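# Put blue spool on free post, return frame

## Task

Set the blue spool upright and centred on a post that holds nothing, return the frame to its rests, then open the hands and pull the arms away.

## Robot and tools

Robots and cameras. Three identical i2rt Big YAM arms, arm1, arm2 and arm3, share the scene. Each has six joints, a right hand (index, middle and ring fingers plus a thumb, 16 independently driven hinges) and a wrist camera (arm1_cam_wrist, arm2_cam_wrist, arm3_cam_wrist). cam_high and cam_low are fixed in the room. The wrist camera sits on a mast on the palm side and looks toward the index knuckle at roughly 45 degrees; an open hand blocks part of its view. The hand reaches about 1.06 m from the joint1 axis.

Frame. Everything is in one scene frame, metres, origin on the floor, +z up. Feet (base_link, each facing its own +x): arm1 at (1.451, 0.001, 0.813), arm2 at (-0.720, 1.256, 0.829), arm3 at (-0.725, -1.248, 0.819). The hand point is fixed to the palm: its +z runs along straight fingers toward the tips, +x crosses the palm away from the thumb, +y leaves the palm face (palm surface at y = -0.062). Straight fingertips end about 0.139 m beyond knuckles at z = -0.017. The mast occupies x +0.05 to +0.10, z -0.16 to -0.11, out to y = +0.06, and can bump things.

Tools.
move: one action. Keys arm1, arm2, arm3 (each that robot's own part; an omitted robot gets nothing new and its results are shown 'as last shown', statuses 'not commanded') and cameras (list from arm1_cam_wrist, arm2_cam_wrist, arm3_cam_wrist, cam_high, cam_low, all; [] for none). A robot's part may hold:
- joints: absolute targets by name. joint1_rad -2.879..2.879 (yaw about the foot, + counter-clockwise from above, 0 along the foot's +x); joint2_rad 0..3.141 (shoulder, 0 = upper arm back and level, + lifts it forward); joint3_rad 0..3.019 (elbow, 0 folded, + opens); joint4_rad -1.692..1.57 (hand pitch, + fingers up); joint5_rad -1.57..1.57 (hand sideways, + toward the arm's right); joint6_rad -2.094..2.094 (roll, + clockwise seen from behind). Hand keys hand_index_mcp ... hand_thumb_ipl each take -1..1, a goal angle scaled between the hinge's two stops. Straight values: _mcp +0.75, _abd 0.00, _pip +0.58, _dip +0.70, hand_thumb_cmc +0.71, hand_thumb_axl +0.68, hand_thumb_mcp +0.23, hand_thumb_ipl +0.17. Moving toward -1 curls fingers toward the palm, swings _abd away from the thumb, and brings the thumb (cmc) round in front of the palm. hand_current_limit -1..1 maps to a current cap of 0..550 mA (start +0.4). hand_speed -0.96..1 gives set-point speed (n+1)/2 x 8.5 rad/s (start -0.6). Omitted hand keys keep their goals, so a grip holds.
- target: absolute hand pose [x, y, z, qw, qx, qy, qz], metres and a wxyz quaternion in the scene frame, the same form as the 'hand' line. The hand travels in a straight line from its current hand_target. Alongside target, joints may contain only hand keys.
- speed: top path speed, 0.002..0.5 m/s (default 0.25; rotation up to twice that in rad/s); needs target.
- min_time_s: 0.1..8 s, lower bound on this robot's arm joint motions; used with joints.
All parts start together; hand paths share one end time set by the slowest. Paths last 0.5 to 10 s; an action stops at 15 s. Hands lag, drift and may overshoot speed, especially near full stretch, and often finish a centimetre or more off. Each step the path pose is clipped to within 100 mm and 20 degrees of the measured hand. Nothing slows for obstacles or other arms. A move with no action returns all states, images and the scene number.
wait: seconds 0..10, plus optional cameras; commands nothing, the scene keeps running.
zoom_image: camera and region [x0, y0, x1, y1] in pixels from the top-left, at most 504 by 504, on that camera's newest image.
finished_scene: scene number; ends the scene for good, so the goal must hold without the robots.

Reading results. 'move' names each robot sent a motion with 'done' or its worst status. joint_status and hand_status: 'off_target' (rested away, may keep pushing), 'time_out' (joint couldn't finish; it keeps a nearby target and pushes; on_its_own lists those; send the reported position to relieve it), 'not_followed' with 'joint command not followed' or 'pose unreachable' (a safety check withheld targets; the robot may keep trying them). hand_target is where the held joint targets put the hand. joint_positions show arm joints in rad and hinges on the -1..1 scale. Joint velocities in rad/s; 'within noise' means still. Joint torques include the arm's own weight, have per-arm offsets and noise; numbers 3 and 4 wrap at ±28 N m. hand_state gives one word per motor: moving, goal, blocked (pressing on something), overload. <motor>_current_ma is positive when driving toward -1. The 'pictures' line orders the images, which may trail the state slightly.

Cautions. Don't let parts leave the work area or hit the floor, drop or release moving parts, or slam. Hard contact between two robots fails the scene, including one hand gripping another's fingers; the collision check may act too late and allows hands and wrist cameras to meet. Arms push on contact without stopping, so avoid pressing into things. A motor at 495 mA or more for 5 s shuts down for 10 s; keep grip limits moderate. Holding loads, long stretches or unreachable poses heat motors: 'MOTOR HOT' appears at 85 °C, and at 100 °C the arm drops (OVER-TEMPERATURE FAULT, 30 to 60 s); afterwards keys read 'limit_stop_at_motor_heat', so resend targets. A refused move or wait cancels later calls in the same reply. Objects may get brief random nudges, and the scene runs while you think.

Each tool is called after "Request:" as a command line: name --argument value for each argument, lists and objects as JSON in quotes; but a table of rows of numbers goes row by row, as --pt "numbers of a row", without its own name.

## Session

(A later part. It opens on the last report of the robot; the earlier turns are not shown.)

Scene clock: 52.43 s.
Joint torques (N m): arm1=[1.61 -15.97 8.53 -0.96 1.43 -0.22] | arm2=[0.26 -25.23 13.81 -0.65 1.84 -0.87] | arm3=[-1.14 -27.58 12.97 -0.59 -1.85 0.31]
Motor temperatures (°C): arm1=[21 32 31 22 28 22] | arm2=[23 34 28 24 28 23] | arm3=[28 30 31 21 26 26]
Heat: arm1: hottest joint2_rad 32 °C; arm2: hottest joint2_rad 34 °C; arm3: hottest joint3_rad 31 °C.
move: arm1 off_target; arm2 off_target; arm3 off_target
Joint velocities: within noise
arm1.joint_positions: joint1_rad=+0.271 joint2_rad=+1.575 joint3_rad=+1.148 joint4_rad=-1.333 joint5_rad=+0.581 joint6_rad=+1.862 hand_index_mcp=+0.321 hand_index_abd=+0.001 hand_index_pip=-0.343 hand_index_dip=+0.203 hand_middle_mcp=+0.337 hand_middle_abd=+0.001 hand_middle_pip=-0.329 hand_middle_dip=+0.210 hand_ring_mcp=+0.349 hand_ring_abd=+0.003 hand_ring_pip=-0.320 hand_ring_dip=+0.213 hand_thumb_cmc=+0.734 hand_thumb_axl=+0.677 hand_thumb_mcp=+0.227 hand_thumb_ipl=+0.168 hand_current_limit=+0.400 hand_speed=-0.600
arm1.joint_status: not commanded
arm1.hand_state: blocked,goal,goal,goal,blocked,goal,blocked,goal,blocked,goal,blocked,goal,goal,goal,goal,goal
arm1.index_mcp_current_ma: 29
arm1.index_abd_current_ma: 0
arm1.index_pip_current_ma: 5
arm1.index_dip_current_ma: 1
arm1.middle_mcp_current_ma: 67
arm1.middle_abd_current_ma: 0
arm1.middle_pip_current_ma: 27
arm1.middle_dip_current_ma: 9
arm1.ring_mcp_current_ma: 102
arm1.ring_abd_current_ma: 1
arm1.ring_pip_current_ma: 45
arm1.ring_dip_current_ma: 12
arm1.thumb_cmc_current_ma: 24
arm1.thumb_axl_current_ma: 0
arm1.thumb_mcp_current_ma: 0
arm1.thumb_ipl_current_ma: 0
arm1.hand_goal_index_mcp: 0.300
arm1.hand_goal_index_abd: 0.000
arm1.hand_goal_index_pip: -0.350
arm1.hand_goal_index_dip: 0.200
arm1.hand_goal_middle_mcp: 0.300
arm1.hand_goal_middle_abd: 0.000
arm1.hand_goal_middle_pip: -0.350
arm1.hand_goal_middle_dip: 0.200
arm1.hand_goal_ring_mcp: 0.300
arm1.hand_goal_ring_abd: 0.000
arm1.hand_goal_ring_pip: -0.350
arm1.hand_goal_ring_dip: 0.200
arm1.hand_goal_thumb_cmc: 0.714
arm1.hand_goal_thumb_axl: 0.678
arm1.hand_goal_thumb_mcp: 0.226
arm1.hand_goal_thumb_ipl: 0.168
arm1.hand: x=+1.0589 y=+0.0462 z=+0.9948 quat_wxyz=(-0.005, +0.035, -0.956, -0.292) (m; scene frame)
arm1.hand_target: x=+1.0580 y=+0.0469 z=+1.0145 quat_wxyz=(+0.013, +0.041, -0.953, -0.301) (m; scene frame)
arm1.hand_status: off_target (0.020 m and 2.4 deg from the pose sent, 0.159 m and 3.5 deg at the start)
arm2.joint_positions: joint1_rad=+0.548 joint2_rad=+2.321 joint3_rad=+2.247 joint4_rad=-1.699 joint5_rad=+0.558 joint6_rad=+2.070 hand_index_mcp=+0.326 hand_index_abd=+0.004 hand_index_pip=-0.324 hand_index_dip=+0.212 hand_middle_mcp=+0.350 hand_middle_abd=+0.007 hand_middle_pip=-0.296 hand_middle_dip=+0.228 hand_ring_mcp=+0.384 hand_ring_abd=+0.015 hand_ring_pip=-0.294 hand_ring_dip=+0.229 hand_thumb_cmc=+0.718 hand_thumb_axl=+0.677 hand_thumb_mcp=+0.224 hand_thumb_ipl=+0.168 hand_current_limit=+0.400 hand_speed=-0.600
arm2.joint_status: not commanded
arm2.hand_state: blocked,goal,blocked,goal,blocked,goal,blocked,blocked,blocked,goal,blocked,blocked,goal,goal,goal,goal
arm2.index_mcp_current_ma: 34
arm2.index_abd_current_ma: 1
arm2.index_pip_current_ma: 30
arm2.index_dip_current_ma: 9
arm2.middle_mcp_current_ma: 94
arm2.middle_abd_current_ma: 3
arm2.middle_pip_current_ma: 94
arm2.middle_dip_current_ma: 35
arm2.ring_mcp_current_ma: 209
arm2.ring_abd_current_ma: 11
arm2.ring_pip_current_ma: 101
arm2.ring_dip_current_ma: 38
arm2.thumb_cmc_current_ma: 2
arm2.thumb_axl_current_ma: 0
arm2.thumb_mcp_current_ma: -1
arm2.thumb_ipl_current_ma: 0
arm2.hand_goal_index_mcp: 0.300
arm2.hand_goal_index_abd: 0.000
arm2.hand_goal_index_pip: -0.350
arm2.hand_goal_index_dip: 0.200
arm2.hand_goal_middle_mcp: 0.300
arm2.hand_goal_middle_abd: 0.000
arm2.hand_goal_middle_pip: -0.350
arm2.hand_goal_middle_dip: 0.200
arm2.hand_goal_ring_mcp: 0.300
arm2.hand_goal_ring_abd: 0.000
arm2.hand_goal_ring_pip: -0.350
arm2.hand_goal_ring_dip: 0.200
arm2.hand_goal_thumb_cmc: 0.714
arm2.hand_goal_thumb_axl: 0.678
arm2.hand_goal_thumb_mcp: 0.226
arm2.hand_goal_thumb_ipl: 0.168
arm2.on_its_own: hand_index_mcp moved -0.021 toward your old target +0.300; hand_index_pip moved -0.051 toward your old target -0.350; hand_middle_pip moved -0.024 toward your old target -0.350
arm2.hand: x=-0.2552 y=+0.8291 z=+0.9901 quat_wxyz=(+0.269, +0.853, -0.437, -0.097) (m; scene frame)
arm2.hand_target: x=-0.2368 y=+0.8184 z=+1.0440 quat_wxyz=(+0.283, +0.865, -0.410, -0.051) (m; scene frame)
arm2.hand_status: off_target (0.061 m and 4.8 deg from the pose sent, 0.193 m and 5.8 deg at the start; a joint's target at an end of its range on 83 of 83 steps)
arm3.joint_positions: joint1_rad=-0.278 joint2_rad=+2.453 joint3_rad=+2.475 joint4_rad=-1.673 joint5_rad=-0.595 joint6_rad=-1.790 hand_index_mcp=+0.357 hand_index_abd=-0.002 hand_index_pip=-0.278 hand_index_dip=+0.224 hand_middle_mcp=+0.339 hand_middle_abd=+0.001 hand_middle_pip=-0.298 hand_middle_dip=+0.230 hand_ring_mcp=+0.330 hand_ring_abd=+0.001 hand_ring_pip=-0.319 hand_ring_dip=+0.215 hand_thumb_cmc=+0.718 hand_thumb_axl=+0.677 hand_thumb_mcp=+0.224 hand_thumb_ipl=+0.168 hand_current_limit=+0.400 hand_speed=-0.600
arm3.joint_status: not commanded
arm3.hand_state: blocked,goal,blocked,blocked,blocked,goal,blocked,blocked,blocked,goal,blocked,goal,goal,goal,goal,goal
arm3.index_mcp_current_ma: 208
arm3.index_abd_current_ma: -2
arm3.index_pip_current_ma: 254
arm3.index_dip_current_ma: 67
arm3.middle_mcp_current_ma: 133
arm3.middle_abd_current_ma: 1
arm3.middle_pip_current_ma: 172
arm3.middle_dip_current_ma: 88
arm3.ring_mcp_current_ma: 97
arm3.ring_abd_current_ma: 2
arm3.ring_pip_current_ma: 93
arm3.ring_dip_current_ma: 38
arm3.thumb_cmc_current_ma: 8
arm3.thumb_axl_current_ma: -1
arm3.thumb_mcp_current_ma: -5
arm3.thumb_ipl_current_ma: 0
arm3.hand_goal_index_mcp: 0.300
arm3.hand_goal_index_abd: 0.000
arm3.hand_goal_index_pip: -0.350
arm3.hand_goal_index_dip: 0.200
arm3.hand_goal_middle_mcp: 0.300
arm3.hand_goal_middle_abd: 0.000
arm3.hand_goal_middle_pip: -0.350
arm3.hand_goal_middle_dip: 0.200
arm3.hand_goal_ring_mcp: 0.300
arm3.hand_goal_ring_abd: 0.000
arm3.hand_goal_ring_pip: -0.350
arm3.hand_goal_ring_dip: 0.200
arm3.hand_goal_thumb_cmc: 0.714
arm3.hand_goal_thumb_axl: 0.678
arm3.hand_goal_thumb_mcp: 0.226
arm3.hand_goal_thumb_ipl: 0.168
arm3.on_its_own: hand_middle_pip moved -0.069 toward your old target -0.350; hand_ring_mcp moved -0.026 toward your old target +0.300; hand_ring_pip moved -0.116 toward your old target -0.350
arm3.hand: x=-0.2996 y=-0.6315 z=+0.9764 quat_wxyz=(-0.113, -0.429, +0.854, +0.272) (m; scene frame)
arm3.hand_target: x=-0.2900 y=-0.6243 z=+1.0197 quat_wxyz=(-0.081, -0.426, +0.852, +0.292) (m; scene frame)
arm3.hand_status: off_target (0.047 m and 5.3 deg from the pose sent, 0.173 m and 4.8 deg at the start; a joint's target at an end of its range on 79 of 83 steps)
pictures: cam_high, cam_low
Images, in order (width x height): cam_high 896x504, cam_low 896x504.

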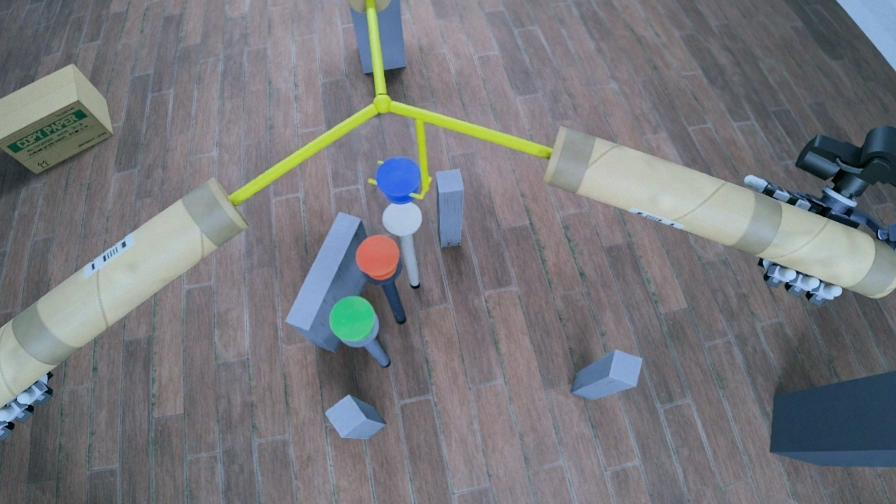

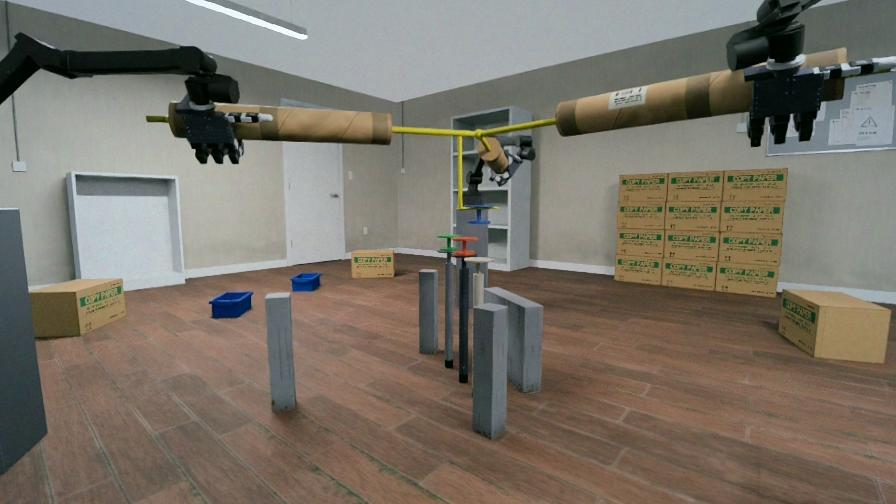

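Request:
move --arm1 '{"target": [1.0468,0.0568,0.925,-0.0131,-0.0416,0.9528,0.3005], "speed": 0.08}' --arm2 '{"target": [-0.2414,0.8233,0.954,-0.2668,-0.8459,0.4404,0.1389], "speed": 0.08}' --arm3 '{"target": [-0.2977,-0.6106,0.93,-0.1443,-0.4576,0.8367,0.2639], "speed": 0.08}' --cameras '["cam_high","cam_low"]'

Request:
zoom_image --camera "cam_low" --region '[430, 210, 530, 290]'

Request:
zoom_image --camera "cam_high" --region '[350, 150, 470, 270]'

Scene clock: 55.10 s.
Joint torques (N m): arm1=[-0.09 -14.1 7.38 -0.18 1.42 -0.53] | arm2=[-0.62 -26.17 10.84 -0.87 1.1 -0.2] | arm3=[-0.09 -28.75 12.41 -0.77 -1.39 0.08]
Motor temperatures (°C): arm1=[21 32 30 22 28 22] | arm2=[23 34 28 24 28 23] | arm3=[28 31 31 21 26 26]
Heat: arm1: hottest joint2_rad 32 °C; arm2: hottest joint2_rad 34 °C; arm3: hottest joint2_rad 31 °C.
move: arm1 off_target; arm2 off_target; arm3 off_target
Joint velocities: within noise
arm1.joint_positions: joint1_rad=+0.258 joint2_rad=+1.679 joint3_rad=+1.046 joint4_rad=-1.096 joint5_rad=+0.588 joint6_rad=+1.849 hand_index_mcp=+0.321 hand_index_abd=+0.001 hand_index_pip=-0.343 hand_index_dip=+0.203 hand_middle_mcp=+0.337 hand_middle_abd=+0.001 hand_middle_pip=-0.329 hand_middle_dip=+0.210 hand_ring_mcp=+0.356 hand_ring_abd=+0.003 hand_ring_pip=-0.316 hand_ring_dip=+0.213 hand_thumb_cmc=+0.734 hand_thumb_axl=+0.677 hand_thumb_mcp=+0.226 hand_thumb_ipl=+0.168 hand_current_limit=+0.400 hand_speed=-0.600
arm1.joint_status: not commanded
arm1.hand_state: blocked,goal,goal,goal,blocked,goal,blocked,goal,blocked,goal,blocked,goal,goal,goal,goal,goal
arm1.index_mcp_current_ma: 28
arm1.index_abd_current_ma: 0
arm1.index_pip_current_ma: 5
arm1.index_dip_current_ma: 1
arm1.middle_mcp_current_ma: 67
arm1.middle_abd_current_ma: 0
arm1.middle_pip_current_ma: 27
arm1.middle_dip_current_ma: 9
arm1.ring_mcp_current_ma: 122
arm1.ring_abd_current_ma: 1
arm1.ring_pip_current_ma: 54
arm1.ring_dip_current_ma: 12
arm1.thumb_cmc_current_ma: 24
arm1.thumb_axl_current_ma: 0
arm1.thumb_mcp_current_ma: 0
arm1.thumb_ipl_current_ma: 0
arm1.hand_goal_index_mcp: 0.300
arm1.hand_goal_index_abd: 0.000
arm1.hand_goal_index_pip: -0.350
arm1.hand_goal_index_dip: 0.200
arm1.hand_goal_middle_mcp: 0.300
arm1.hand_goal_middle_abd: 0.000
arm1.hand_goal_middle_pip: -0.350
arm1.hand_goal_middle_dip: 0.200
arm1.hand_goal_ring_mcp: 0.300
arm1.hand_goal_ring_abd: 0.000
arm1.hand_goal_ring_pip: -0.350
arm1.hand_goal_ring_dip: 0.200
arm1.hand_goal_thumb_cmc: 0.714
arm1.hand_goal_thumb_axl: 0.678
arm1.hand_goal_thumb_mcp: 0.226
arm1.hand_goal_thumb_ipl: 0.168
arm1.hand: x=+1.0541 y=+0.0495 z=+0.9167 quat_wxyz=(+0.007, +0.031, -0.956, -0.291) (m; scene frame)
arm1.hand_target: x=+1.0472 y=+0.0566 z=+0.9251 quat_wxyz=(+0.012, +0.041, -0.953, -0.301) (m; scene frame)
arm1.hand_status: off_target (0.013 m and 1.8 deg from the pose sent, 0.072 m and 2.4 deg at the start)
arm2.joint_positions: joint1_rad=+0.548 joint2_rad=+2.449 joint3_rad=+2.247 joint4_rad=-1.699 joint5_rad=+0.548 joint6_rad=+2.091 hand_index_mcp=+0.339 hand_index_abd=+0.004 hand_index_pip=-0.324 hand_index_dip=+0.211 hand_middle_mcp=+0.345 hand_middle_abd=+0.005 hand_middle_pip=-0.305 hand_middle_dip=+0.225 hand_ring_mcp=+0.357 hand_ring_abd=+0.003 hand_ring_pip=-0.308 hand_ring_dip=+0.225 hand_thumb_cmc=+0.718 hand_thumb_axl=+0.677 hand_thumb_mcp=+0.224 hand_thumb_ipl=+0.168 hand_current_limit=+0.400 hand_speed=-0.600
arm2.joint_status: not commanded
arm2.hand_state: blocked,goal,blocked,goal,blocked,goal,blocked,blocked,blocked,goal,blocked,blocked,goal,goal,goal,goal
arm2.index_mcp_current_ma: 64
arm2.index_abd_current_ma: 1
arm2.index_pip_current_ma: 31
arm2.index_dip_current_ma: 8
arm2.middle_mcp_current_ma: 80
arm2.middle_abd_current_ma: 2
arm2.middle_pip_current_ma: 72
arm2.middle_dip_current_ma: 28
arm2.ring_mcp_current_ma: 115
arm2.ring_abd_current_ma: 1
arm2.ring_pip_current_ma: 65
arm2.ring_dip_current_ma: 29
arm2.thumb_cmc_current_ma: 2
arm2.thumb_axl_current_ma: 0
arm2.thumb_mcp_current_ma: -1
arm2.thumb_ipl_current_ma: 0
arm2.hand_goal_index_mcp: 0.300
arm2.hand_goal_index_abd: 0.000
arm2.hand_goal_index_pip: -0.350
arm2.hand_goal_index_dip: 0.200
arm2.hand_goal_middle_mcp: 0.300
arm2.hand_goal_middle_abd: 0.000
arm2.hand_goal_middle_pip: -0.350
arm2.hand_goal_middle_dip: 0.200
arm2.hand_goal_ring_mcp: 0.300
arm2.hand_goal_ring_abd: 0.000
arm2.hand_goal_ring_pip: -0.350
arm2.hand_goal_ring_dip: 0.200
arm2.hand_goal_thumb_cmc: 0.714
arm2.hand_goal_thumb_axl: 0.678
arm2.hand_goal_thumb_mcp: 0.226
arm2.hand_goal_thumb_ipl: 0.168
arm2.on_its_own: hand_ring_mcp moved -0.027 toward your old target +0.300
arm2.hand: x=-0.2560 y=+0.8330 z=+0.9129 quat_wxyz=(+0.264, +0.851, -0.428, -0.156) (m; scene frame)
arm2.hand_target: x=-0.2445 y=+0.8252 z=+0.9537 quat_wxyz=(+0.270, +0.853, -0.432, -0.115) (m; scene frame)
arm2.hand_status: off_target (0.045 m and 2.5 deg from the pose sent, 0.039 m and 4.8 deg at the start; a joint's target at an end of its range on 51 of 56 steps)
arm3.joint_positions: joint1_rad=-0.271 joint2_rad=+2.597 joint3_rad=+2.516 joint4_rad=-1.673 joint5_rad=-0.588 joint6_rad=-1.821 hand_index_mcp=+0.331 hand_index_abd=+0.000 hand_index_pip=-0.314 hand_index_dip=+0.219 hand_middle_mcp=+0.334 hand_middle_abd=+0.001 hand_middle_pip=-0.316 hand_middle_dip=+0.218 hand_ring_mcp=+0.336 hand_ring_abd=+0.001 hand_ring_pip=-0.319 hand_ring_dip=+0.212 hand_thumb_cmc=+0.718 hand_thumb_axl=+0.677 hand_thumb_mcp=+0.224 hand_thumb_ipl=+0.168 hand_current_limit=+0.400 hand_speed=-0.600
arm3.joint_status: not commanded
arm3.hand_state: blocked,goal,blocked,goal,blocked,goal,blocked,goal,blocked,goal,blocked,goal,goal,goal,goal,goal
arm3.index_mcp_current_ma: 100
arm3.index_abd_current_ma: 0
arm3.index_pip_current_ma: 110
arm3.index_dip_current_ma: 51
arm3.middle_mcp_current_ma: 109
arm3.middle_abd_current_ma: 1
arm3.middle_pip_current_ma: 102
arm3.middle_dip_current_ma: 48
arm3.ring_mcp_current_ma: 118
arm3.ring_abd_current_ma: 2
arm3.ring_pip_current_ma: 91
arm3.ring_dip_current_ma: 30
arm3.thumb_cmc_current_ma: 8
arm3.thumb_axl_current_ma: -1
arm3.thumb_mcp_current_ma: -5
arm3.thumb_ipl_current_ma: 0
arm3.hand_goal_index_mcp: 0.300
arm3.hand_goal_index_abd: 0.000
arm3.hand_goal_index_pip: -0.350
arm3.hand_goal_index_dip: 0.200
arm3.hand_goal_middle_mcp: 0.300
arm3.hand_goal_middle_abd: 0.000
arm3.hand_goal_middle_pip: -0.350
arm3.hand_goal_middle_dip: 0.200
arm3.hand_goal_ring_mcp: 0.300
arm3.hand_goal_ring_abd: 0.000
arm3.hand_goal_ring_pip: -0.350
arm3.hand_goal_ring_dip: 0.200
arm3.hand_goal_thumb_cmc: 0.714
arm3.hand_goal_thumb_axl: 0.678
arm3.hand_goal_thumb_mcp: 0.226
arm3.hand_goal_thumb_ipl: 0.168
arm3.on_its_own: hand_index_mcp moved -0.026 toward your old target +0.300; hand_index_pip moved -0.036 toward your old target -0.350
arm3.hand: x=-0.3018 y=-0.6279 z=+0.8884 quat_wxyz=(-0.156, -0.431, +0.850, +0.258) (m; scene frame)
arm3.hand_target: x=-0.3004 y=-0.6135 z=+0.9300 quat_wxyz=(-0.122, -0.447, +0.843, +0.273) (m; scene frame)
arm3.hand_status: off_target (0.045 m and 3.8 deg from the pose sent, 0.051 m and 5.3 deg at the start; a joint's target at an end of its range on 51 of 56 steps)
pictures: cam_high, cam_low
Images, in order (width x height): cam_high 896x504, cam_low 896x504.

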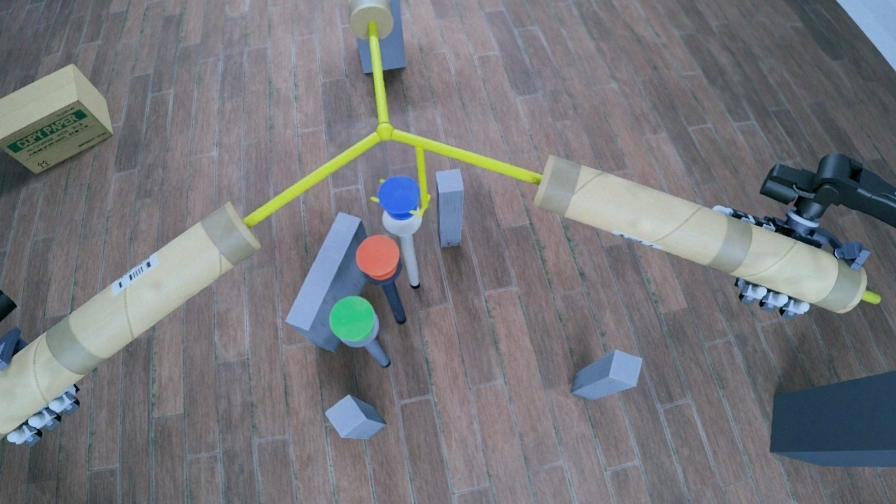

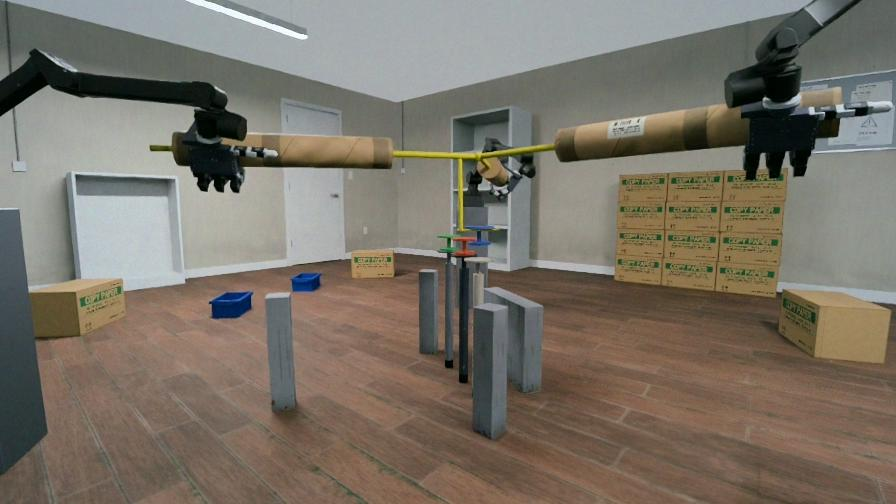

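Scaled by 5.040 from the camera's 896x504 image, which has a finer 1280x720 frame.

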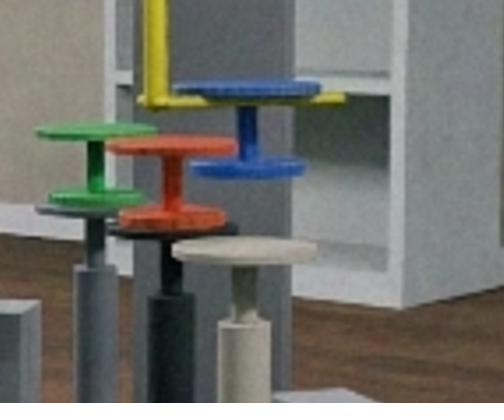

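Scaled by 4.200 from the camera's 896x504 image, which has a finer 1280x720 frame.

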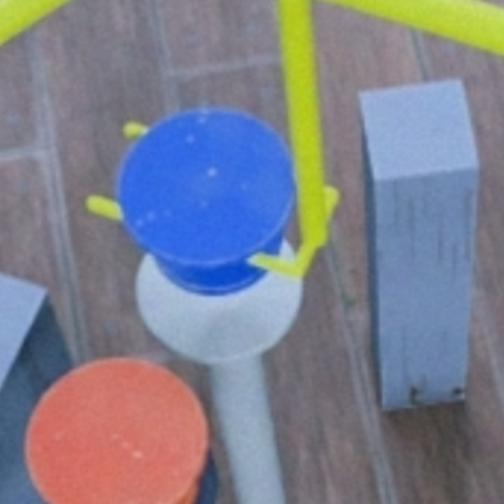

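Request:
move --arm1 '{"target": [1.0398,0.0618,0.883,-0.0131,-0.0416,0.9528,0.3005], "speed": 0.06}' --arm2 '{"target": [-0.2484,0.8283,0.911,-0.2668,-0.8459,0.4404,0.1389], "speed": 0.06}' --arm3 '{"target": [-0.3047,-0.6056,0.887,-0.1443,-0.4576,0.8367,0.2639], "speed": 0.06}' --cameras '["cam_high","cam_low"]'

Request:
zoom_image --camera "cam_low" --region '[430, 210, 530, 290]'

Request:
zoom_image --camera "cam_high" --region '[350, 150, 470, 270]'

Scene clock: 56.83 s.
Joint torques (N m): arm1=[-0.26 -14.97 6.61 -0.08 1.41 -0.68] | arm2=[-0.56 -26.75 8.57 -0.54 1.17 -0.12] | arm3=[0.32 -28.86 12.26 -0.91 -1.41 0]
Motor temperatures (°C): arm1=[21 32 30 22 28 22] | arm2=[23 34 28 24 28 23] | arm3=[28 31 31 21 26 26]
Heat: arm1: hottest joint2_rad 32 °C; arm2: hottest joint2_rad 34 °C; arm3: hottest joint2_rad 31 °C.
move: arm1 off_target; arm2 off_target; arm3 off_target
Joint velocities: within noise
arm1.joint_positions: joint1_rad=+0.243 joint2_rad=+1.761 joint3_rad=+1.020 joint4_rad=-0.980 joint5_rad=+0.591 joint6_rad=+1.843 hand_index_mcp=+0.321 hand_index_abd=+0.001 hand_index_pip=-0.343 hand_index_dip=+0.203 hand_middle_mcp=+0.337 hand_middle_abd=+0.001 hand_middle_pip=-0.329 hand_middle_dip=+0.210 hand_ring_mcp=+0.356 hand_ring_abd=+0.003 hand_ring_pip=-0.316 hand_ring_dip=+0.213 hand_thumb_cmc=+0.733 hand_thumb_axl=+0.677 hand_thumb_mcp=+0.225 hand_thumb_ipl=+0.168 hand_current_limit=+0.400 hand_speed=-0.600
arm1.joint_status: not commanded
arm1.hand_state: blocked,goal,goal,goal,blocked,goal,blocked,goal,blocked,goal,blocked,goal,goal,goal,goal,goal
arm1.index_mcp_current_ma: 28
arm1.index_abd_current_ma: 0
arm1.index_pip_current_ma: 5
arm1.index_dip_current_ma: 1
arm1.middle_mcp_current_ma: 67
arm1.middle_abd_current_ma: 0
arm1.middle_pip_current_ma: 27
arm1.middle_dip_current_ma: 9
arm1.ring_mcp_current_ma: 122
arm1.ring_abd_current_ma: 1
arm1.ring_pip_current_ma: 54
arm1.ring_dip_current_ma: 12
arm1.thumb_cmc_current_ma: 23
arm1.thumb_axl_current_ma: 0
arm1.thumb_mcp_current_ma: 0
arm1.thumb_ipl_current_ma: 0
arm1.hand_goal_index_mcp: 0.300
arm1.hand_goal_index_abd: 0.000
arm1.hand_goal_index_pip: -0.350
arm1.hand_goal_index_dip: 0.200
arm1.hand_goal_middle_mcp: 0.300
arm1.hand_goal_middle_abd: 0.000
arm1.hand_goal_middle_pip: -0.350
arm1.hand_goal_middle_dip: 0.200
arm1.hand_goal_ring_mcp: 0.300
arm1.hand_goal_ring_abd: 0.000
arm1.hand_goal_ring_pip: -0.350
arm1.hand_goal_ring_dip: 0.200
arm1.hand_goal_thumb_cmc: 0.714
arm1.hand_goal_thumb_axl: 0.678
arm1.hand_goal_thumb_mcp: 0.226
arm1.hand_goal_thumb_ipl: 0.168
arm1.hand: x=+1.0494 y=+0.0535 z=+0.8747 quat_wxyz=(+0.008, +0.026, -0.956, -0.291) (m; scene frame)
arm1.hand_target: x=+1.0403 y=+0.0614 z=+0.8832 quat_wxyz=(+0.012, +0.041, -0.953, -0.301) (m; scene frame)
arm1.hand_status: off_target (0.015 m and 2.2 deg from the pose sent, 0.039 m and 1.8 deg at the start)
arm2.joint_positions: joint1_rad=+0.545 joint2_rad=+2.495 joint3_rad=+2.239 joint4_rad=-1.673 joint5_rad=+0.534 joint6_rad=+2.091 hand_index_mcp=+0.344 hand_index_abd=+0.004 hand_index_pip=-0.318 hand_index_dip=+0.211 hand_middle_mcp=+0.345 hand_middle_abd=+0.005 hand_middle_pip=-0.305 hand_middle_dip=+0.225 hand_ring_mcp=+0.352 hand_ring_abd=+0.003 hand_ring_pip=-0.313 hand_ring_dip=+0.221 hand_thumb_cmc=+0.718 hand_thumb_axl=+0.677 hand_thumb_mcp=+0.224 hand_thumb_ipl=+0.168 hand_current_limit=+0.400 hand_speed=-0.600
arm2.joint_status: not commanded
arm2.hand_state: blocked,goal,blocked,goal,blocked,goal,blocked,blocked,blocked,goal,blocked,blocked,goal,goal,goal,goal
arm2.index_mcp_current_ma: 76
arm2.index_abd_current_ma: 1
arm2.index_pip_current_ma: 42
arm2.index_dip_current_ma: 8
arm2.middle_mcp_current_ma: 79
arm2.middle_abd_current_ma: 2
arm2.middle_pip_current_ma: 72
arm2.middle_dip_current_ma: 28
arm2.ring_mcp_current_ma: 100
arm2.ring_abd_current_ma: 1
arm2.ring_pip_current_ma: 53
arm2.ring_dip_current_ma: 23
arm2.thumb_cmc_current_ma: 2
arm2.thumb_axl_current_ma: 0
arm2.thumb_mcp_current_ma: -1
arm2.thumb_ipl_current_ma: 0
arm2.hand_goal_index_mcp: 0.300
arm2.hand_goal_index_abd: 0.000
arm2.hand_goal_index_pip: -0.350
arm2.hand_goal_index_dip: 0.200
arm2.hand_goal_middle_mcp: 0.300
arm2.hand_goal_middle_abd: 0.000
arm2.hand_goal_middle_pip: -0.350
arm2.hand_goal_middle_dip: 0.200
arm2.hand_goal_ring_mcp: 0.300
arm2.hand_goal_ring_abd: 0.000
arm2.hand_goal_ring_pip: -0.350
arm2.hand_goal_ring_dip: 0.200
arm2.hand_goal_thumb_cmc: 0.714
arm2.hand_goal_thumb_axl: 0.678
arm2.hand_goal_thumb_mcp: 0.226
arm2.hand_goal_thumb_ipl: 0.168
arm2.hand: x=-0.2578 y=+0.8338 z=+0.8788 quat_wxyz=(+0.256, +0.851, -0.427, -0.170) (m; scene frame)
arm2.hand_target: x=-0.2495 y=+0.8288 z=+0.9108 quat_wxyz=(+0.264, +0.850, -0.435, -0.137) (m; scene frame)
arm2.hand_status: off_target (0.034 m and 4.1 deg from the pose sent, 0.009 m and 2.5 deg at the start; a joint's target at an end of its range on 32 of 43 steps)
arm3.joint_positions: joint1_rad=-0.261 joint2_rad=+2.672 joint3_rad=+2.550 joint4_rad=-1.673 joint5_rad=-0.582 joint6_rad=-1.835 hand_index_mcp=+0.325 hand_index_abd=+0.000 hand_index_pip=-0.328 hand_index_dip=+0.210 hand_middle_mcp=+0.330 hand_middle_abd=+0.001 hand_middle_pip=-0.321 hand_middle_dip=+0.215 hand_ring_mcp=+0.339 hand_ring_abd=+0.003 hand_ring_pip=-0.318 hand_ring_dip=+0.214 hand_thumb_cmc=+0.718 hand_thumb_axl=+0.677 hand_thumb_mcp=+0.224 hand_thumb_ipl=+0.168 hand_current_limit=+0.400 hand_speed=-0.600
arm3.joint_status: not commanded
arm3.hand_state: blocked,goal,blocked,goal,blocked,goal,blocked,goal,blocked,goal,blocked,goal,goal,goal,goal,goal
arm3.index_mcp_current_ma: 76
arm3.index_abd_current_ma: 0
arm3.index_pip_current_ma: 60
arm3.index_dip_current_ma: 23
arm3.middle_mcp_current_ma: 96
arm3.middle_abd_current_ma: 1
arm3.middle_pip_current_ma: 85
arm3.middle_dip_current_ma: 39
arm3.ring_mcp_current_ma: 130
arm3.ring_abd_current_ma: 4
arm3.ring_pip_current_ma: 95
arm3.ring_dip_current_ma: 34
arm3.thumb_cmc_current_ma: 8
arm3.thumb_axl_current_ma: -1
arm3.thumb_mcp_current_ma: -5
arm3.thumb_ipl_current_ma: 0
arm3.hand_goal_index_mcp: 0.300
arm3.hand_goal_index_abd: 0.000
arm3.hand_goal_index_pip: -0.350
arm3.hand_goal_index_dip: 0.200
arm3.hand_goal_middle_mcp: 0.300
arm3.hand_goal_middle_abd: 0.000
arm3.hand_goal_middle_pip: -0.350
arm3.hand_goal_middle_dip: 0.200
arm3.hand_goal_ring_mcp: 0.300
arm3.hand_goal_ring_abd: 0.000
arm3.hand_goal_ring_pip: -0.350
arm3.hand_goal_ring_dip: 0.200
arm3.hand_goal_thumb_cmc: 0.714
arm3.hand_goal_thumb_axl: 0.678
arm3.hand_goal_thumb_mcp: 0.226
arm3.hand_goal_thumb_ipl: 0.168
arm3.hand: x=-0.3079 y=-0.6244 z=+0.8465 quat_wxyz=(-0.174, -0.436, +0.847, +0.250) (m; scene frame)
arm3.hand_target: x=-0.3071 y=-0.6083 z=+0.8871 quat_wxyz=(-0.139, -0.455, +0.838, +0.266) (m; scene frame)
arm3.hand_status: off_target (0.045 m and 4.6 deg from the pose sent, 0.023 m and 3.8 deg at the start; a joint's target at an end of its range on 33 of 43 steps)
pictures: cam_high, cam_low
Images, in order (width x height): cam_high 896x504, cam_low 896x504.

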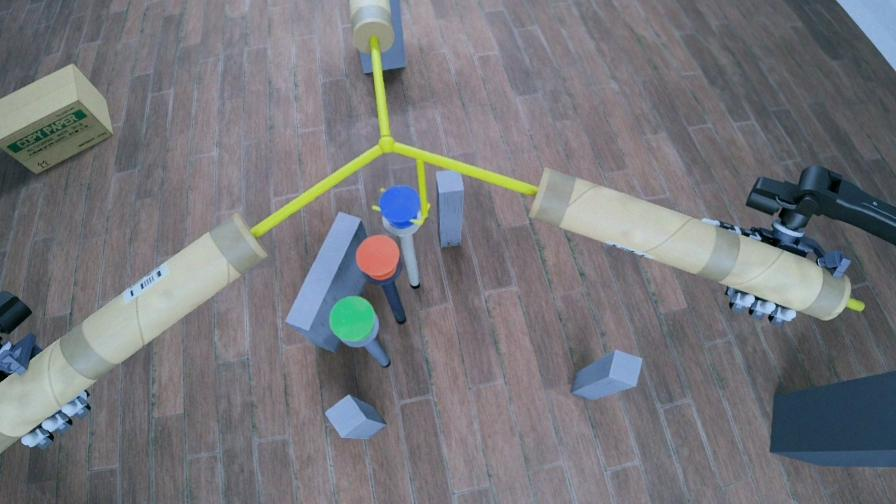

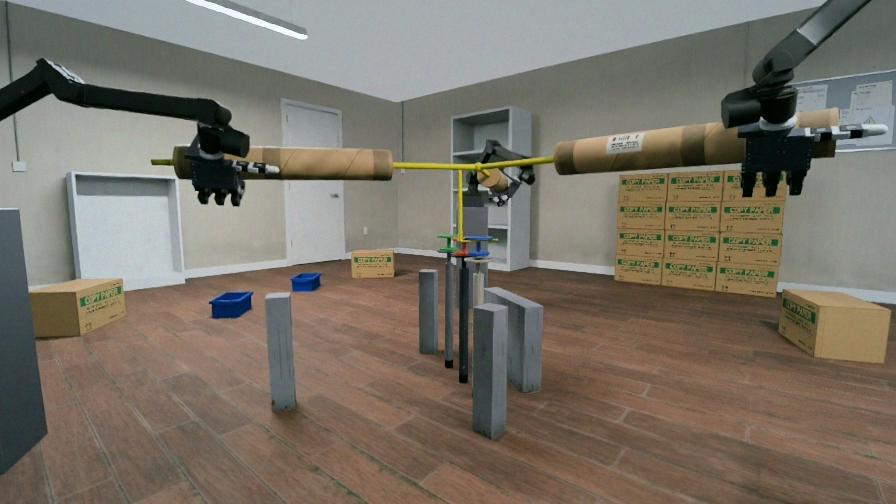

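Scaled by 5.040 from the camera's 896x504 image, which has a finer 1280x720 frame.

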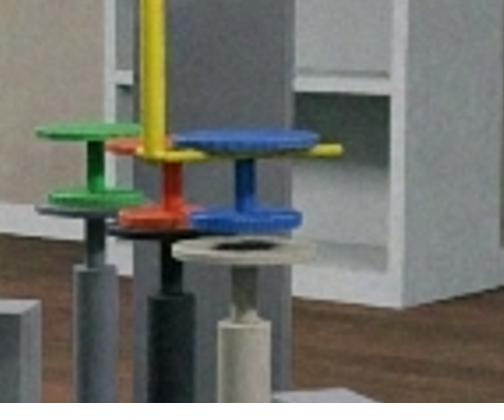

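Scaled by 4.200 from the camera's 896x504 image, which has a finer 1280x720 frame.

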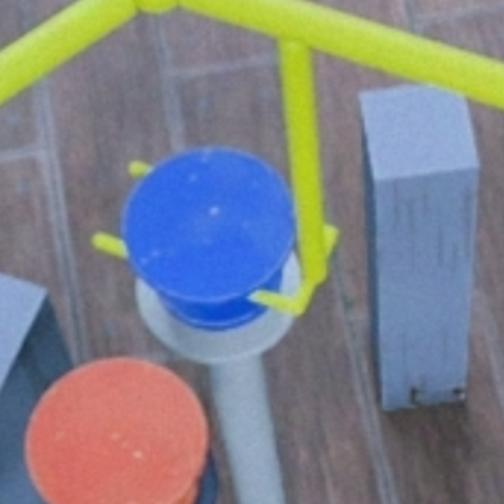

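Request:
move --arm1 '{"target": [1.0368,0.0633,0.868,-0.0131,-0.0416,0.9528,0.3005], "speed": 0.05}' --arm2 '{"target": [-0.2514,0.8298,0.896,-0.2668,-0.8459,0.4404,0.1389], "speed": 0.05}' --arm3 '{"target": [-0.3077,-0.6041,0.875,-0.1443,-0.4576,0.8367,0.2639], "speed": 0.05}' --cameras '["cam_high","cam_low"]'

Request:
zoom_image --camera "cam_low" --region '[430, 210, 530, 290]'

Request:
zoom_image --camera "cam_high" --region '[350, 150, 470, 270]'

Scene clock: 58.20 s.
Joint torques (N m): arm1=[-0.03 -15.56 6.38 0.02 1.38 -0.68] | arm2=[-0.26 -26.23 8.16 -0.58 1.19 -0.05] | arm3=[0.03 -28.63 12.22 -0.92 -1.46 -0.01]
Motor temperatures (°C): arm1=[21 32 30 22 28 22] | arm2=[23 34 28 24 28 23] | arm3=[28 31 31 21 26 26]
Heat: arm1: hottest joint2_rad 32 °C; arm2: hottest joint2_rad 34 °C; arm3: hottest joint2_rad 31 °C.
move: arm1 off_target; arm2 off_target; arm3 off_target
Joint velocities: within noise
arm1.joint_positions: joint1_rad=+0.236 joint2_rad=+1.792 joint3_rad=+1.018 joint4_rad=-0.937 joint5_rad=+0.592 joint6_rad=+1.832 hand_index_mcp=+0.321 hand_index_abd=+0.001 hand_index_pip=-0.343 hand_index_dip=+0.203 hand_middle_mcp=+0.337 hand_middle_abd=+0.001 hand_middle_pip=-0.329 hand_middle_dip=+0.210 hand_ring_mcp=+0.356 hand_ring_abd=+0.003 hand_ring_pip=-0.316 hand_ring_dip=+0.213 hand_thumb_cmc=+0.731 hand_thumb_axl=+0.677 hand_thumb_mcp=+0.225 hand_thumb_ipl=+0.168 hand_current_limit=+0.400 hand_speed=-0.600
arm1.joint_status: not commanded
arm1.hand_state: blocked,goal,goal,goal,blocked,goal,blocked,goal,blocked,goal,blocked,goal,goal,goal,goal,goal
arm1.index_mcp_current_ma: 28
arm1.index_abd_current_ma: 0
arm1.index_pip_current_ma: 5
arm1.index_dip_current_ma: 1
arm1.middle_mcp_current_ma: 67
arm1.middle_abd_current_ma: 0
arm1.middle_pip_current_ma: 27
arm1.middle_dip_current_ma: 9
arm1.ring_mcp_current_ma: 122
arm1.ring_abd_current_ma: 1
arm1.ring_pip_current_ma: 54
arm1.ring_dip_current_ma: 12
arm1.thumb_cmc_current_ma: 19
arm1.thumb_axl_current_ma: 0
arm1.thumb_mcp_current_ma: 0
arm1.thumb_ipl_current_ma: 0
arm1.hand_goal_index_mcp: 0.300
arm1.hand_goal_index_abd: 0.000
arm1.hand_goal_index_pip: -0.350
arm1.hand_goal_index_dip: 0.200
arm1.hand_goal_middle_mcp: 0.300
arm1.hand_goal_middle_abd: 0.000
arm1.hand_goal_middle_pip: -0.350
arm1.hand_goal_middle_dip: 0.200
arm1.hand_goal_ring_mcp: 0.300
arm1.hand_goal_ring_abd: 0.000
arm1.hand_goal_ring_pip: -0.350
arm1.hand_goal_ring_dip: 0.200
arm1.hand_goal_thumb_cmc: 0.714
arm1.hand_goal_thumb_axl: 0.678
arm1.hand_goal_thumb_mcp: 0.226
arm1.hand_goal_thumb_ipl: 0.168
arm1.hand: x=+1.0452 y=+0.0556 z=+0.8606 quat_wxyz=(+0.010, +0.026, -0.956, -0.291) (m; scene frame)
arm1.hand_target: x=+1.0372 y=+0.0631 z=+0.8680 quat_wxyz=(+0.012, +0.041, -0.953, -0.301) (m; scene frame)
arm1.hand_status: off_target (0.014 m and 2.2 deg from the pose sent, 0.017 m and 2.2 deg at the start)
arm2.joint_positions: joint1_rad=+0.545 joint2_rad=+2.495 joint3_rad=+2.200 joint4_rad=-1.632 joint5_rad=+0.534 joint6_rad=+2.091 hand_index_mcp=+0.344 hand_index_abd=+0.004 hand_index_pip=-0.318 hand_index_dip=+0.213 hand_middle_mcp=+0.345 hand_middle_abd=+0.004 hand_middle_pip=-0.305 hand_middle_dip=+0.223 hand_ring_mcp=+0.351 hand_ring_abd=+0.003 hand_ring_pip=-0.314 hand_ring_dip=+0.219 hand_thumb_cmc=+0.718 hand_thumb_axl=+0.677 hand_thumb_mcp=+0.224 hand_thumb_ipl=+0.168 hand_current_limit=+0.400 hand_speed=-0.600
arm2.joint_status: not commanded
arm2.hand_state: blocked,goal,blocked,goal,blocked,goal,blocked,blocked,blocked,goal,blocked,goal,goal,goal,goal,goal
arm2.index_mcp_current_ma: 76
arm2.index_abd_current_ma: 1
arm2.index_pip_current_ma: 42
arm2.index_dip_current_ma: 10
arm2.middle_mcp_current_ma: 79
arm2.middle_abd_current_ma: 1
arm2.middle_pip_current_ma: 71
arm2.middle_dip_current_ma: 26
arm2.ring_mcp_current_ma: 96
arm2.ring_abd_current_ma: 1
arm2.ring_pip_current_ma: 50
arm2.ring_dip_current_ma: 19
arm2.thumb_cmc_current_ma: 2
arm2.thumb_axl_current_ma: 0
arm2.thumb_mcp_current_ma: -1
arm2.thumb_ipl_current_ma: 0
arm2.hand_goal_index_mcp: 0.300
arm2.hand_goal_index_abd: 0.000
arm2.hand_goal_index_pip: -0.350
arm2.hand_goal_index_dip: 0.200
arm2.hand_goal_middle_mcp: 0.300
arm2.hand_goal_middle_abd: 0.000
arm2.hand_goal_middle_pip: -0.350
arm2.hand_goal_middle_dip: 0.200
arm2.hand_goal_ring_mcp: 0.300
arm2.hand_goal_ring_abd: 0.000
arm2.hand_goal_ring_pip: -0.350
arm2.hand_goal_ring_dip: 0.200
arm2.hand_goal_thumb_cmc: 0.714
arm2.hand_goal_thumb_axl: 0.678
arm2.hand_goal_thumb_mcp: 0.226
arm2.hand_goal_thumb_ipl: 0.168
arm2.hand: x=-0.2613 y=+0.8356 z=+0.8642 quat_wxyz=(+0.256, +0.851, -0.427, -0.169) (m; scene frame)
arm2.hand_target: x=-0.2526 y=+0.8302 z=+0.8959 quat_wxyz=(+0.264, +0.850, -0.435, -0.137) (m; scene frame)
arm2.hand_status: off_target (0.034 m and 4.0 deg from the pose sent, 0.019 m and 4.1 deg at the start; a joint's target at an end of its range on 32 of 32 steps)
arm3.joint_positions: joint1_rad=-0.256 joint2_rad=+2.688 joint3_rad=+2.560 joint4_rad=-1.671 joint5_rad=-0.580 joint6_rad=-1.837 hand_index_mcp=+0.324 hand_index_abd=+0.000 hand_index_pip=-0.330 hand_index_dip=+0.208 hand_middle_mcp=+0.330 hand_middle_abd=+0.001 hand_middle_pip=-0.321 hand_middle_dip=+0.211 hand_ring_mcp=+0.339 hand_ring_abd=+0.003 hand_ring_pip=-0.318 hand_ring_dip=+0.214 hand_thumb_cmc=+0.718 hand_thumb_axl=+0.677 hand_thumb_mcp=+0.224 hand_thumb_ipl=+0.168 hand_current_limit=+0.400 hand_speed=-0.600
arm3.joint_status: not commanded
arm3.hand_state: blocked,goal,goal,goal,blocked,goal,blocked,goal,blocked,goal,blocked,goal,goal,goal,goal,goal
arm3.index_mcp_current_ma: 72
arm3.index_abd_current_ma: 0
arm3.index_pip_current_ma: 54
arm3.index_dip_current_ma: 17
arm3.middle_mcp_current_ma: 96
arm3.middle_abd_current_ma: 1
arm3.middle_pip_current_ma: 83
arm3.middle_dip_current_ma: 27
arm3.ring_mcp_current_ma: 130
arm3.ring_abd_current_ma: 4
arm3.ring_pip_current_ma: 95
arm3.ring_dip_current_ma: 34
arm3.thumb_cmc_current_ma: 8
arm3.thumb_axl_current_ma: -1
arm3.thumb_mcp_current_ma: -5
arm3.thumb_ipl_current_ma: 0
arm3.hand_goal_index_mcp: 0.300
arm3.hand_goal_index_abd: 0.000
arm3.hand_goal_index_pip: -0.350
arm3.hand_goal_index_dip: 0.200
arm3.hand_goal_middle_mcp: 0.300
arm3.hand_goal_middle_abd: 0.000
arm3.hand_goal_middle_pip: -0.350
arm3.hand_goal_middle_dip: 0.200
arm3.hand_goal_ring_mcp: 0.300
arm3.hand_goal_ring_abd: 0.000
arm3.hand_goal_ring_pip: -0.350
arm3.hand_goal_ring_dip: 0.200
arm3.hand_goal_thumb_cmc: 0.714
arm3.hand_goal_thumb_axl: 0.678
arm3.hand_goal_thumb_mcp: 0.226
arm3.hand_goal_thumb_ipl: 0.168
arm3.hand: x=-0.3109 y=-0.6218 z=+0.8380 quat_wxyz=(-0.176, -0.438, +0.846, +0.248) (m; scene frame)
arm3.hand_target: x=-0.3097 y=-0.6063 z=+0.8753 quat_wxyz=(-0.143, -0.457, +0.837, +0.264) (m; scene frame)
arm3.hand_status: off_target (0.041 m and 4.7 deg from the pose sent, 0.035 m and 4.6 deg at the start)
pictures: cam_high, cam_low
Images, in order (width x height): cam_high 896x504, cam_low 896x504.

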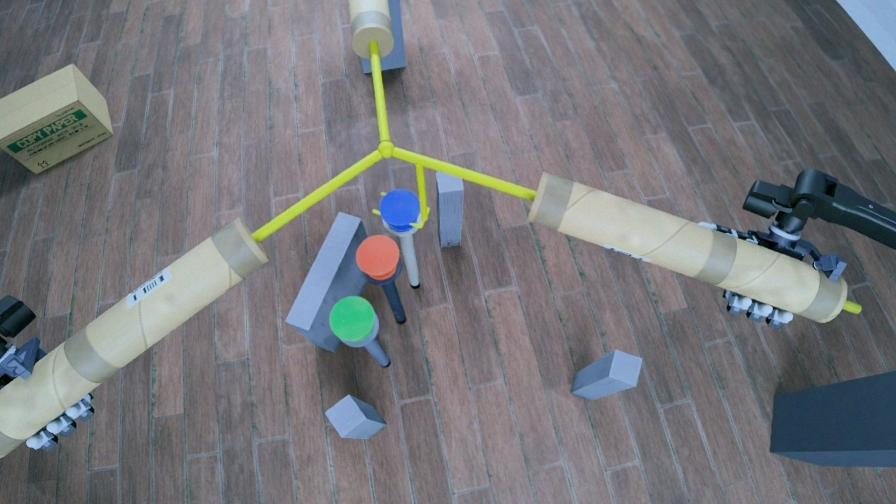

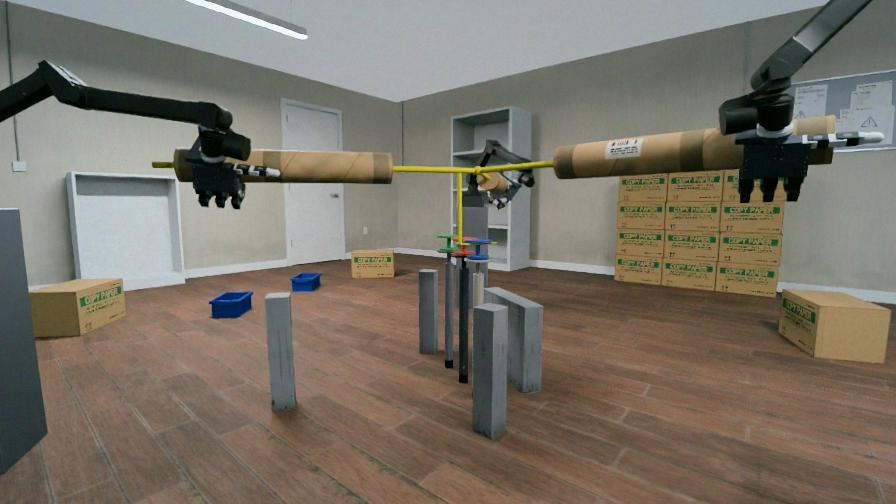

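Scaled by 5.040 from the camera's 896x504 image, which has a finer 1280x720 frame.

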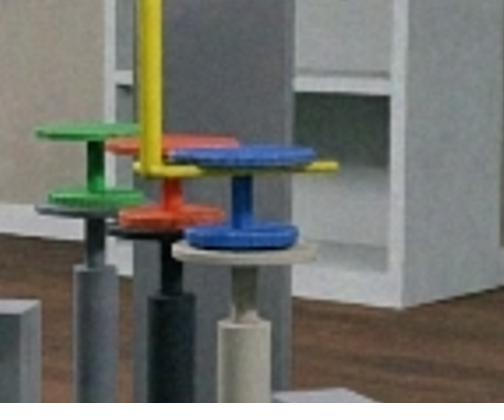

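Scaled by 4.200 from the camera's 896x504 image, which has a finer 1280x720 frame.

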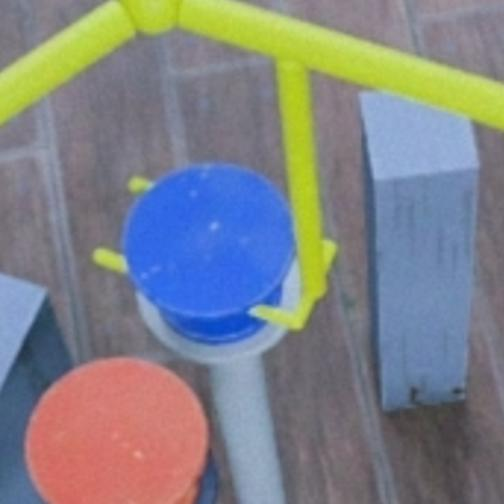

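Request:
move --arm1 '{"target": [1.0368,0.0633,0.836,-0.0131,-0.0416,0.9528,0.3005], "speed": 0.05}' --arm2 '{"target": [-0.2514,0.8298,0.864,-0.2668,-0.8459,0.4404,0.1389], "speed": 0.05}' --arm3 '{"target": [-0.3077,-0.6041,0.843,-0.1443,-0.4576,0.8367,0.2639], "speed": 0.05}' --cameras '["cam_high","cam_low"]'

Request:
zoom_image --camera "cam_low" --region '[430, 210, 530, 290]'

Request:
zoom_image --camera "cam_high" --region '[350, 150, 470, 270]'

Scene clock: 59.83 s.
Joint torques (N m): arm1=[0.21 -15.62 5.78 -0.23 1.28 -0.6] | arm2=[-0.56 -26.11 7.84 -0.54 1.27 -0.1] | arm3=[0.15 -29.1 10.45 -0.44 -1.52 0.07]
Motor temperatures (°C): arm1=[21 32 30 22 29 22] | arm2=[23 35 28 24 28 23] | arm3=[28 31 31 21 26 26]
Heat: arm1: hottest joint2_rad 32 °C; arm2: hottest joint2_rad 35 °C; arm3: hottest joint2_rad 31 °C.
move: arm1 off_target; arm2 off_target; arm3 off_target
Joint velocities: within noise
arm1.joint_positions: joint1_rad=+0.231 joint2_rad=+1.856 joint3_rad=+1.001 joint4_rad=-0.854 joint5_rad=+0.596 joint6_rad=+1.825 hand_index_mcp=+0.321 hand_index_abd=+0.001 hand_index_pip=-0.343 hand_index_dip=+0.203 hand_middle_mcp=+0.337 hand_middle_abd=+0.001 hand_middle_pip=-0.329 hand_middle_dip=+0.210 hand_ring_mcp=+0.356 hand_ring_abd=+0.003 hand_ring_pip=-0.316 hand_ring_dip=+0.213 hand_thumb_cmc=+0.729 hand_thumb_axl=+0.677 hand_thumb_mcp=+0.225 hand_thumb_ipl=+0.168 hand_current_limit=+0.400 hand_speed=-0.600
arm1.joint_status: not commanded
arm1.hand_state: blocked,goal,goal,goal,blocked,goal,blocked,goal,blocked,goal,blocked,goal,goal,goal,goal,goal
arm1.index_mcp_current_ma: 28
arm1.index_abd_current_ma: 0
arm1.index_pip_current_ma: 5
arm1.index_dip_current_ma: 1
arm1.middle_mcp_current_ma: 67
arm1.middle_abd_current_ma: 0
arm1.middle_pip_current_ma: 27
arm1.middle_dip_current_ma: 9
arm1.ring_mcp_current_ma: 122
arm1.ring_abd_current_ma: 1
arm1.ring_pip_current_ma: 54
arm1.ring_dip_current_ma: 12
arm1.thumb_cmc_current_ma: 16
arm1.thumb_axl_current_ma: 0
arm1.thumb_mcp_current_ma: -1
arm1.thumb_ipl_current_ma: 0
arm1.hand_goal_index_mcp: 0.300
arm1.hand_goal_index_abd: 0.000
arm1.hand_goal_index_pip: -0.350
arm1.hand_goal_index_dip: 0.200
arm1.hand_goal_middle_mcp: 0.300
arm1.hand_goal_middle_abd: 0.000
arm1.hand_goal_middle_pip: -0.350
arm1.hand_goal_middle_dip: 0.200
arm1.hand_goal_ring_mcp: 0.300
arm1.hand_goal_ring_abd: 0.000
arm1.hand_goal_ring_pip: -0.350
arm1.hand_goal_ring_dip: 0.200
arm1.hand_goal_thumb_cmc: 0.714
arm1.hand_goal_thumb_axl: 0.678
arm1.hand_goal_thumb_mcp: 0.226
arm1.hand_goal_thumb_ipl: 0.168
arm1.hand: x=+1.0445 y=+0.0575 z=+0.8295 quat_wxyz=(+0.009, +0.027, -0.956, -0.292) (m; scene frame)
arm1.hand_target: x=+1.0370 y=+0.0631 z=+0.8360 quat_wxyz=(+0.013, +0.041, -0.953, -0.301) (m; scene frame)
arm1.hand_status: off_target (0.012 m and 2.0 deg from the pose sent, 0.027 m and 2.2 deg at the start)
arm2.joint_positions: joint1_rad=+0.545 joint2_rad=+2.523 joint3_rad=+2.177 joint4_rad=-1.573 joint5_rad=+0.533 joint6_rad=+2.091 hand_index_mcp=+0.340 hand_index_abd=+0.003 hand_index_pip=-0.318 hand_index_dip=+0.213 hand_middle_mcp=+0.345 hand_middle_abd=+0.003 hand_middle_pip=-0.307 hand_middle_dip=+0.222 hand_ring_mcp=+0.351 hand_ring_abd=+0.003 hand_ring_pip=-0.314 hand_ring_dip=+0.217 hand_thumb_cmc=+0.718 hand_thumb_axl=+0.677 hand_thumb_mcp=+0.224 hand_thumb_ipl=+0.168 hand_current_limit=+0.400 hand_speed=-0.600
arm2.joint_status: not commanded
arm2.hand_state: blocked,goal,blocked,goal,blocked,goal,blocked,blocked,blocked,goal,blocked,goal,goal,goal,goal,goal
arm2.index_mcp_current_ma: 66
arm2.index_abd_current_ma: 1
arm2.index_pip_current_ma: 42
arm2.index_dip_current_ma: 10
arm2.middle_mcp_current_ma: 79
arm2.middle_abd_current_ma: 1
arm2.middle_pip_current_ma: 67
arm2.middle_dip_current_ma: 23
arm2.ring_mcp_current_ma: 97
arm2.ring_abd_current_ma: 1
arm2.ring_pip_current_ma: 50
arm2.ring_dip_current_ma: 16
arm2.thumb_cmc_current_ma: 2
arm2.thumb_axl_current_ma: 0
arm2.thumb_mcp_current_ma: -1
arm2.thumb_ipl_current_ma: 0
arm2.hand_goal_index_mcp: 0.300
arm2.hand_goal_index_abd: 0.000
arm2.hand_goal_index_pip: -0.350
arm2.hand_goal_index_dip: 0.200
arm2.hand_goal_middle_mcp: 0.300
arm2.hand_goal_middle_abd: 0.000
arm2.hand_goal_middle_pip: -0.350
arm2.hand_goal_middle_dip: 0.200
arm2.hand_goal_ring_mcp: 0.300
arm2.hand_goal_ring_abd: 0.000
arm2.hand_goal_ring_pip: -0.350
arm2.hand_goal_ring_dip: 0.200
arm2.hand_goal_thumb_cmc: 0.714
arm2.hand_goal_thumb_axl: 0.678
arm2.hand_goal_thumb_mcp: 0.226
arm2.hand_goal_thumb_ipl: 0.168
arm2.hand: x=-0.2610 y=+0.8360 z=+0.8349 quat_wxyz=(+0.256, +0.851, -0.429, -0.165) (m; scene frame)
arm2.hand_target: x=-0.2523 y=+0.8300 z=+0.8639 quat_wxyz=(+0.264, +0.850, -0.435, -0.137) (m; scene frame)
arm2.hand_status: off_target (0.031 m and 3.5 deg from the pose sent, 0.011 m and 4.0 deg at the start; a joint's target at an end of its range on 38 of 38 steps)
arm3.joint_positions: joint1_rad=-0.255 joint2_rad=+2.721 joint3_rad=+2.560 joint4_rad=-1.629 joint5_rad=-0.579 joint6_rad=-1.847 hand_index_mcp=+0.324 hand_index_abd=+0.000 hand_index_pip=-0.330 hand_index_dip=+0.207 hand_middle_mcp=+0.330 hand_middle_abd=+0.001 hand_middle_pip=-0.322 hand_middle_dip=+0.209 hand_ring_mcp=+0.339 hand_ring_abd=+0.002 hand_ring_pip=-0.318 hand_ring_dip=+0.214 hand_thumb_cmc=+0.718 hand_thumb_axl=+0.677 hand_thumb_mcp=+0.224 hand_thumb_ipl=+0.168 hand_current_limit=+0.400 hand_speed=-0.600
arm3.joint_status: not commanded
arm3.hand_state: blocked,goal,goal,goal,blocked,goal,blocked,goal,blocked,goal,blocked,goal,goal,goal,goal,goal
arm3.index_mcp_current_ma: 74
arm3.index_abd_current_ma: 0
arm3.index_pip_current_ma: 52
arm3.index_dip_current_ma: 16
arm3.middle_mcp_current_ma: 97
arm3.middle_abd_current_ma: 1
arm3.middle_pip_current_ma: 82
arm3.middle_dip_current_ma: 22
arm3.ring_mcp_current_ma: 130
arm3.ring_abd_current_ma: 3
arm3.ring_pip_current_ma: 95
arm3.ring_dip_current_ma: 34
arm3.thumb_cmc_current_ma: 8
arm3.thumb_axl_current_ma: -1
arm3.thumb_mcp_current_ma: -5
arm3.thumb_ipl_current_ma: 0
arm3.hand_goal_index_mcp: 0.300
arm3.hand_goal_index_abd: 0.000
arm3.hand_goal_index_pip: -0.350
arm3.hand_goal_index_dip: 0.200
arm3.hand_goal_middle_mcp: 0.300
arm3.hand_goal_middle_abd: 0.000
arm3.hand_goal_middle_pip: -0.350
arm3.hand_goal_middle_dip: 0.200
arm3.hand_goal_ring_mcp: 0.300
arm3.hand_goal_ring_abd: 0.000
arm3.hand_goal_ring_pip: -0.350
arm3.hand_goal_ring_dip: 0.200
arm3.hand_goal_thumb_cmc: 0.714
arm3.hand_goal_thumb_axl: 0.678
arm3.hand_goal_thumb_mcp: 0.226
arm3.hand_goal_thumb_ipl: 0.168
arm3.hand: x=-0.3098 y=-0.6203 z=+0.8130 quat_wxyz=(-0.170, -0.445, +0.843, +0.250) (m; scene frame)
arm3.hand_target: x=-0.3090 y=-0.6056 z=+0.8432 quat_wxyz=(-0.144, -0.458, +0.837, +0.264) (m; scene frame)
arm3.hand_status: off_target (0.034 m and 3.8 deg from the pose sent, 0.019 m and 4.7 deg at the start)
pictures: cam_high, cam_low
Images, in order (width x height): cam_high 896x504, cam_low 896x504.

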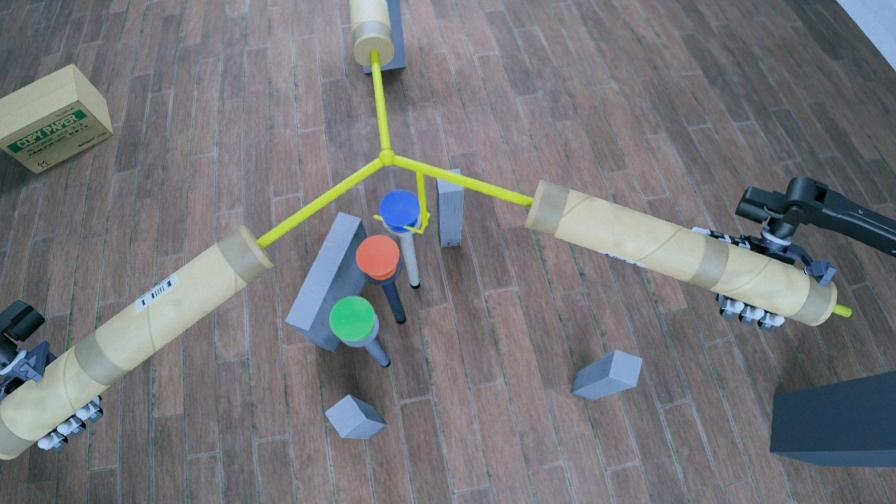

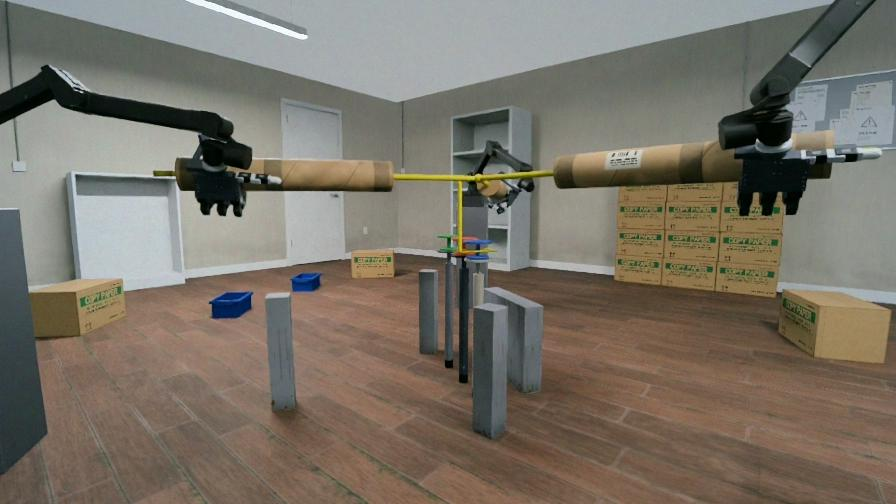

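Scaled by 5.040 from the camera's 896x504 image, which has a finer 1280x720 frame.

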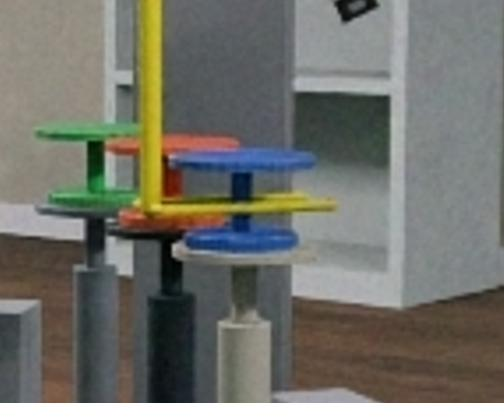

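Scaled by 4.200 from the camera's 896x504 image, which has a finer 1280x720 frame.

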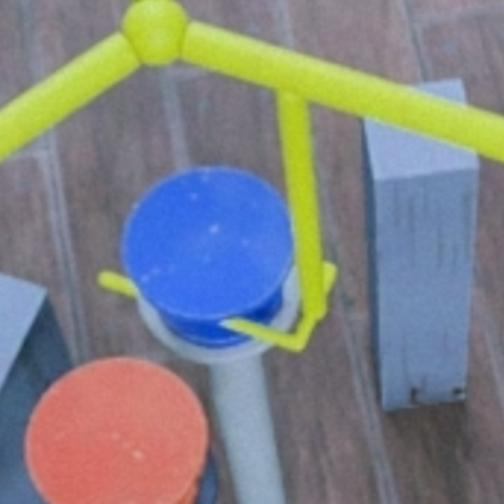

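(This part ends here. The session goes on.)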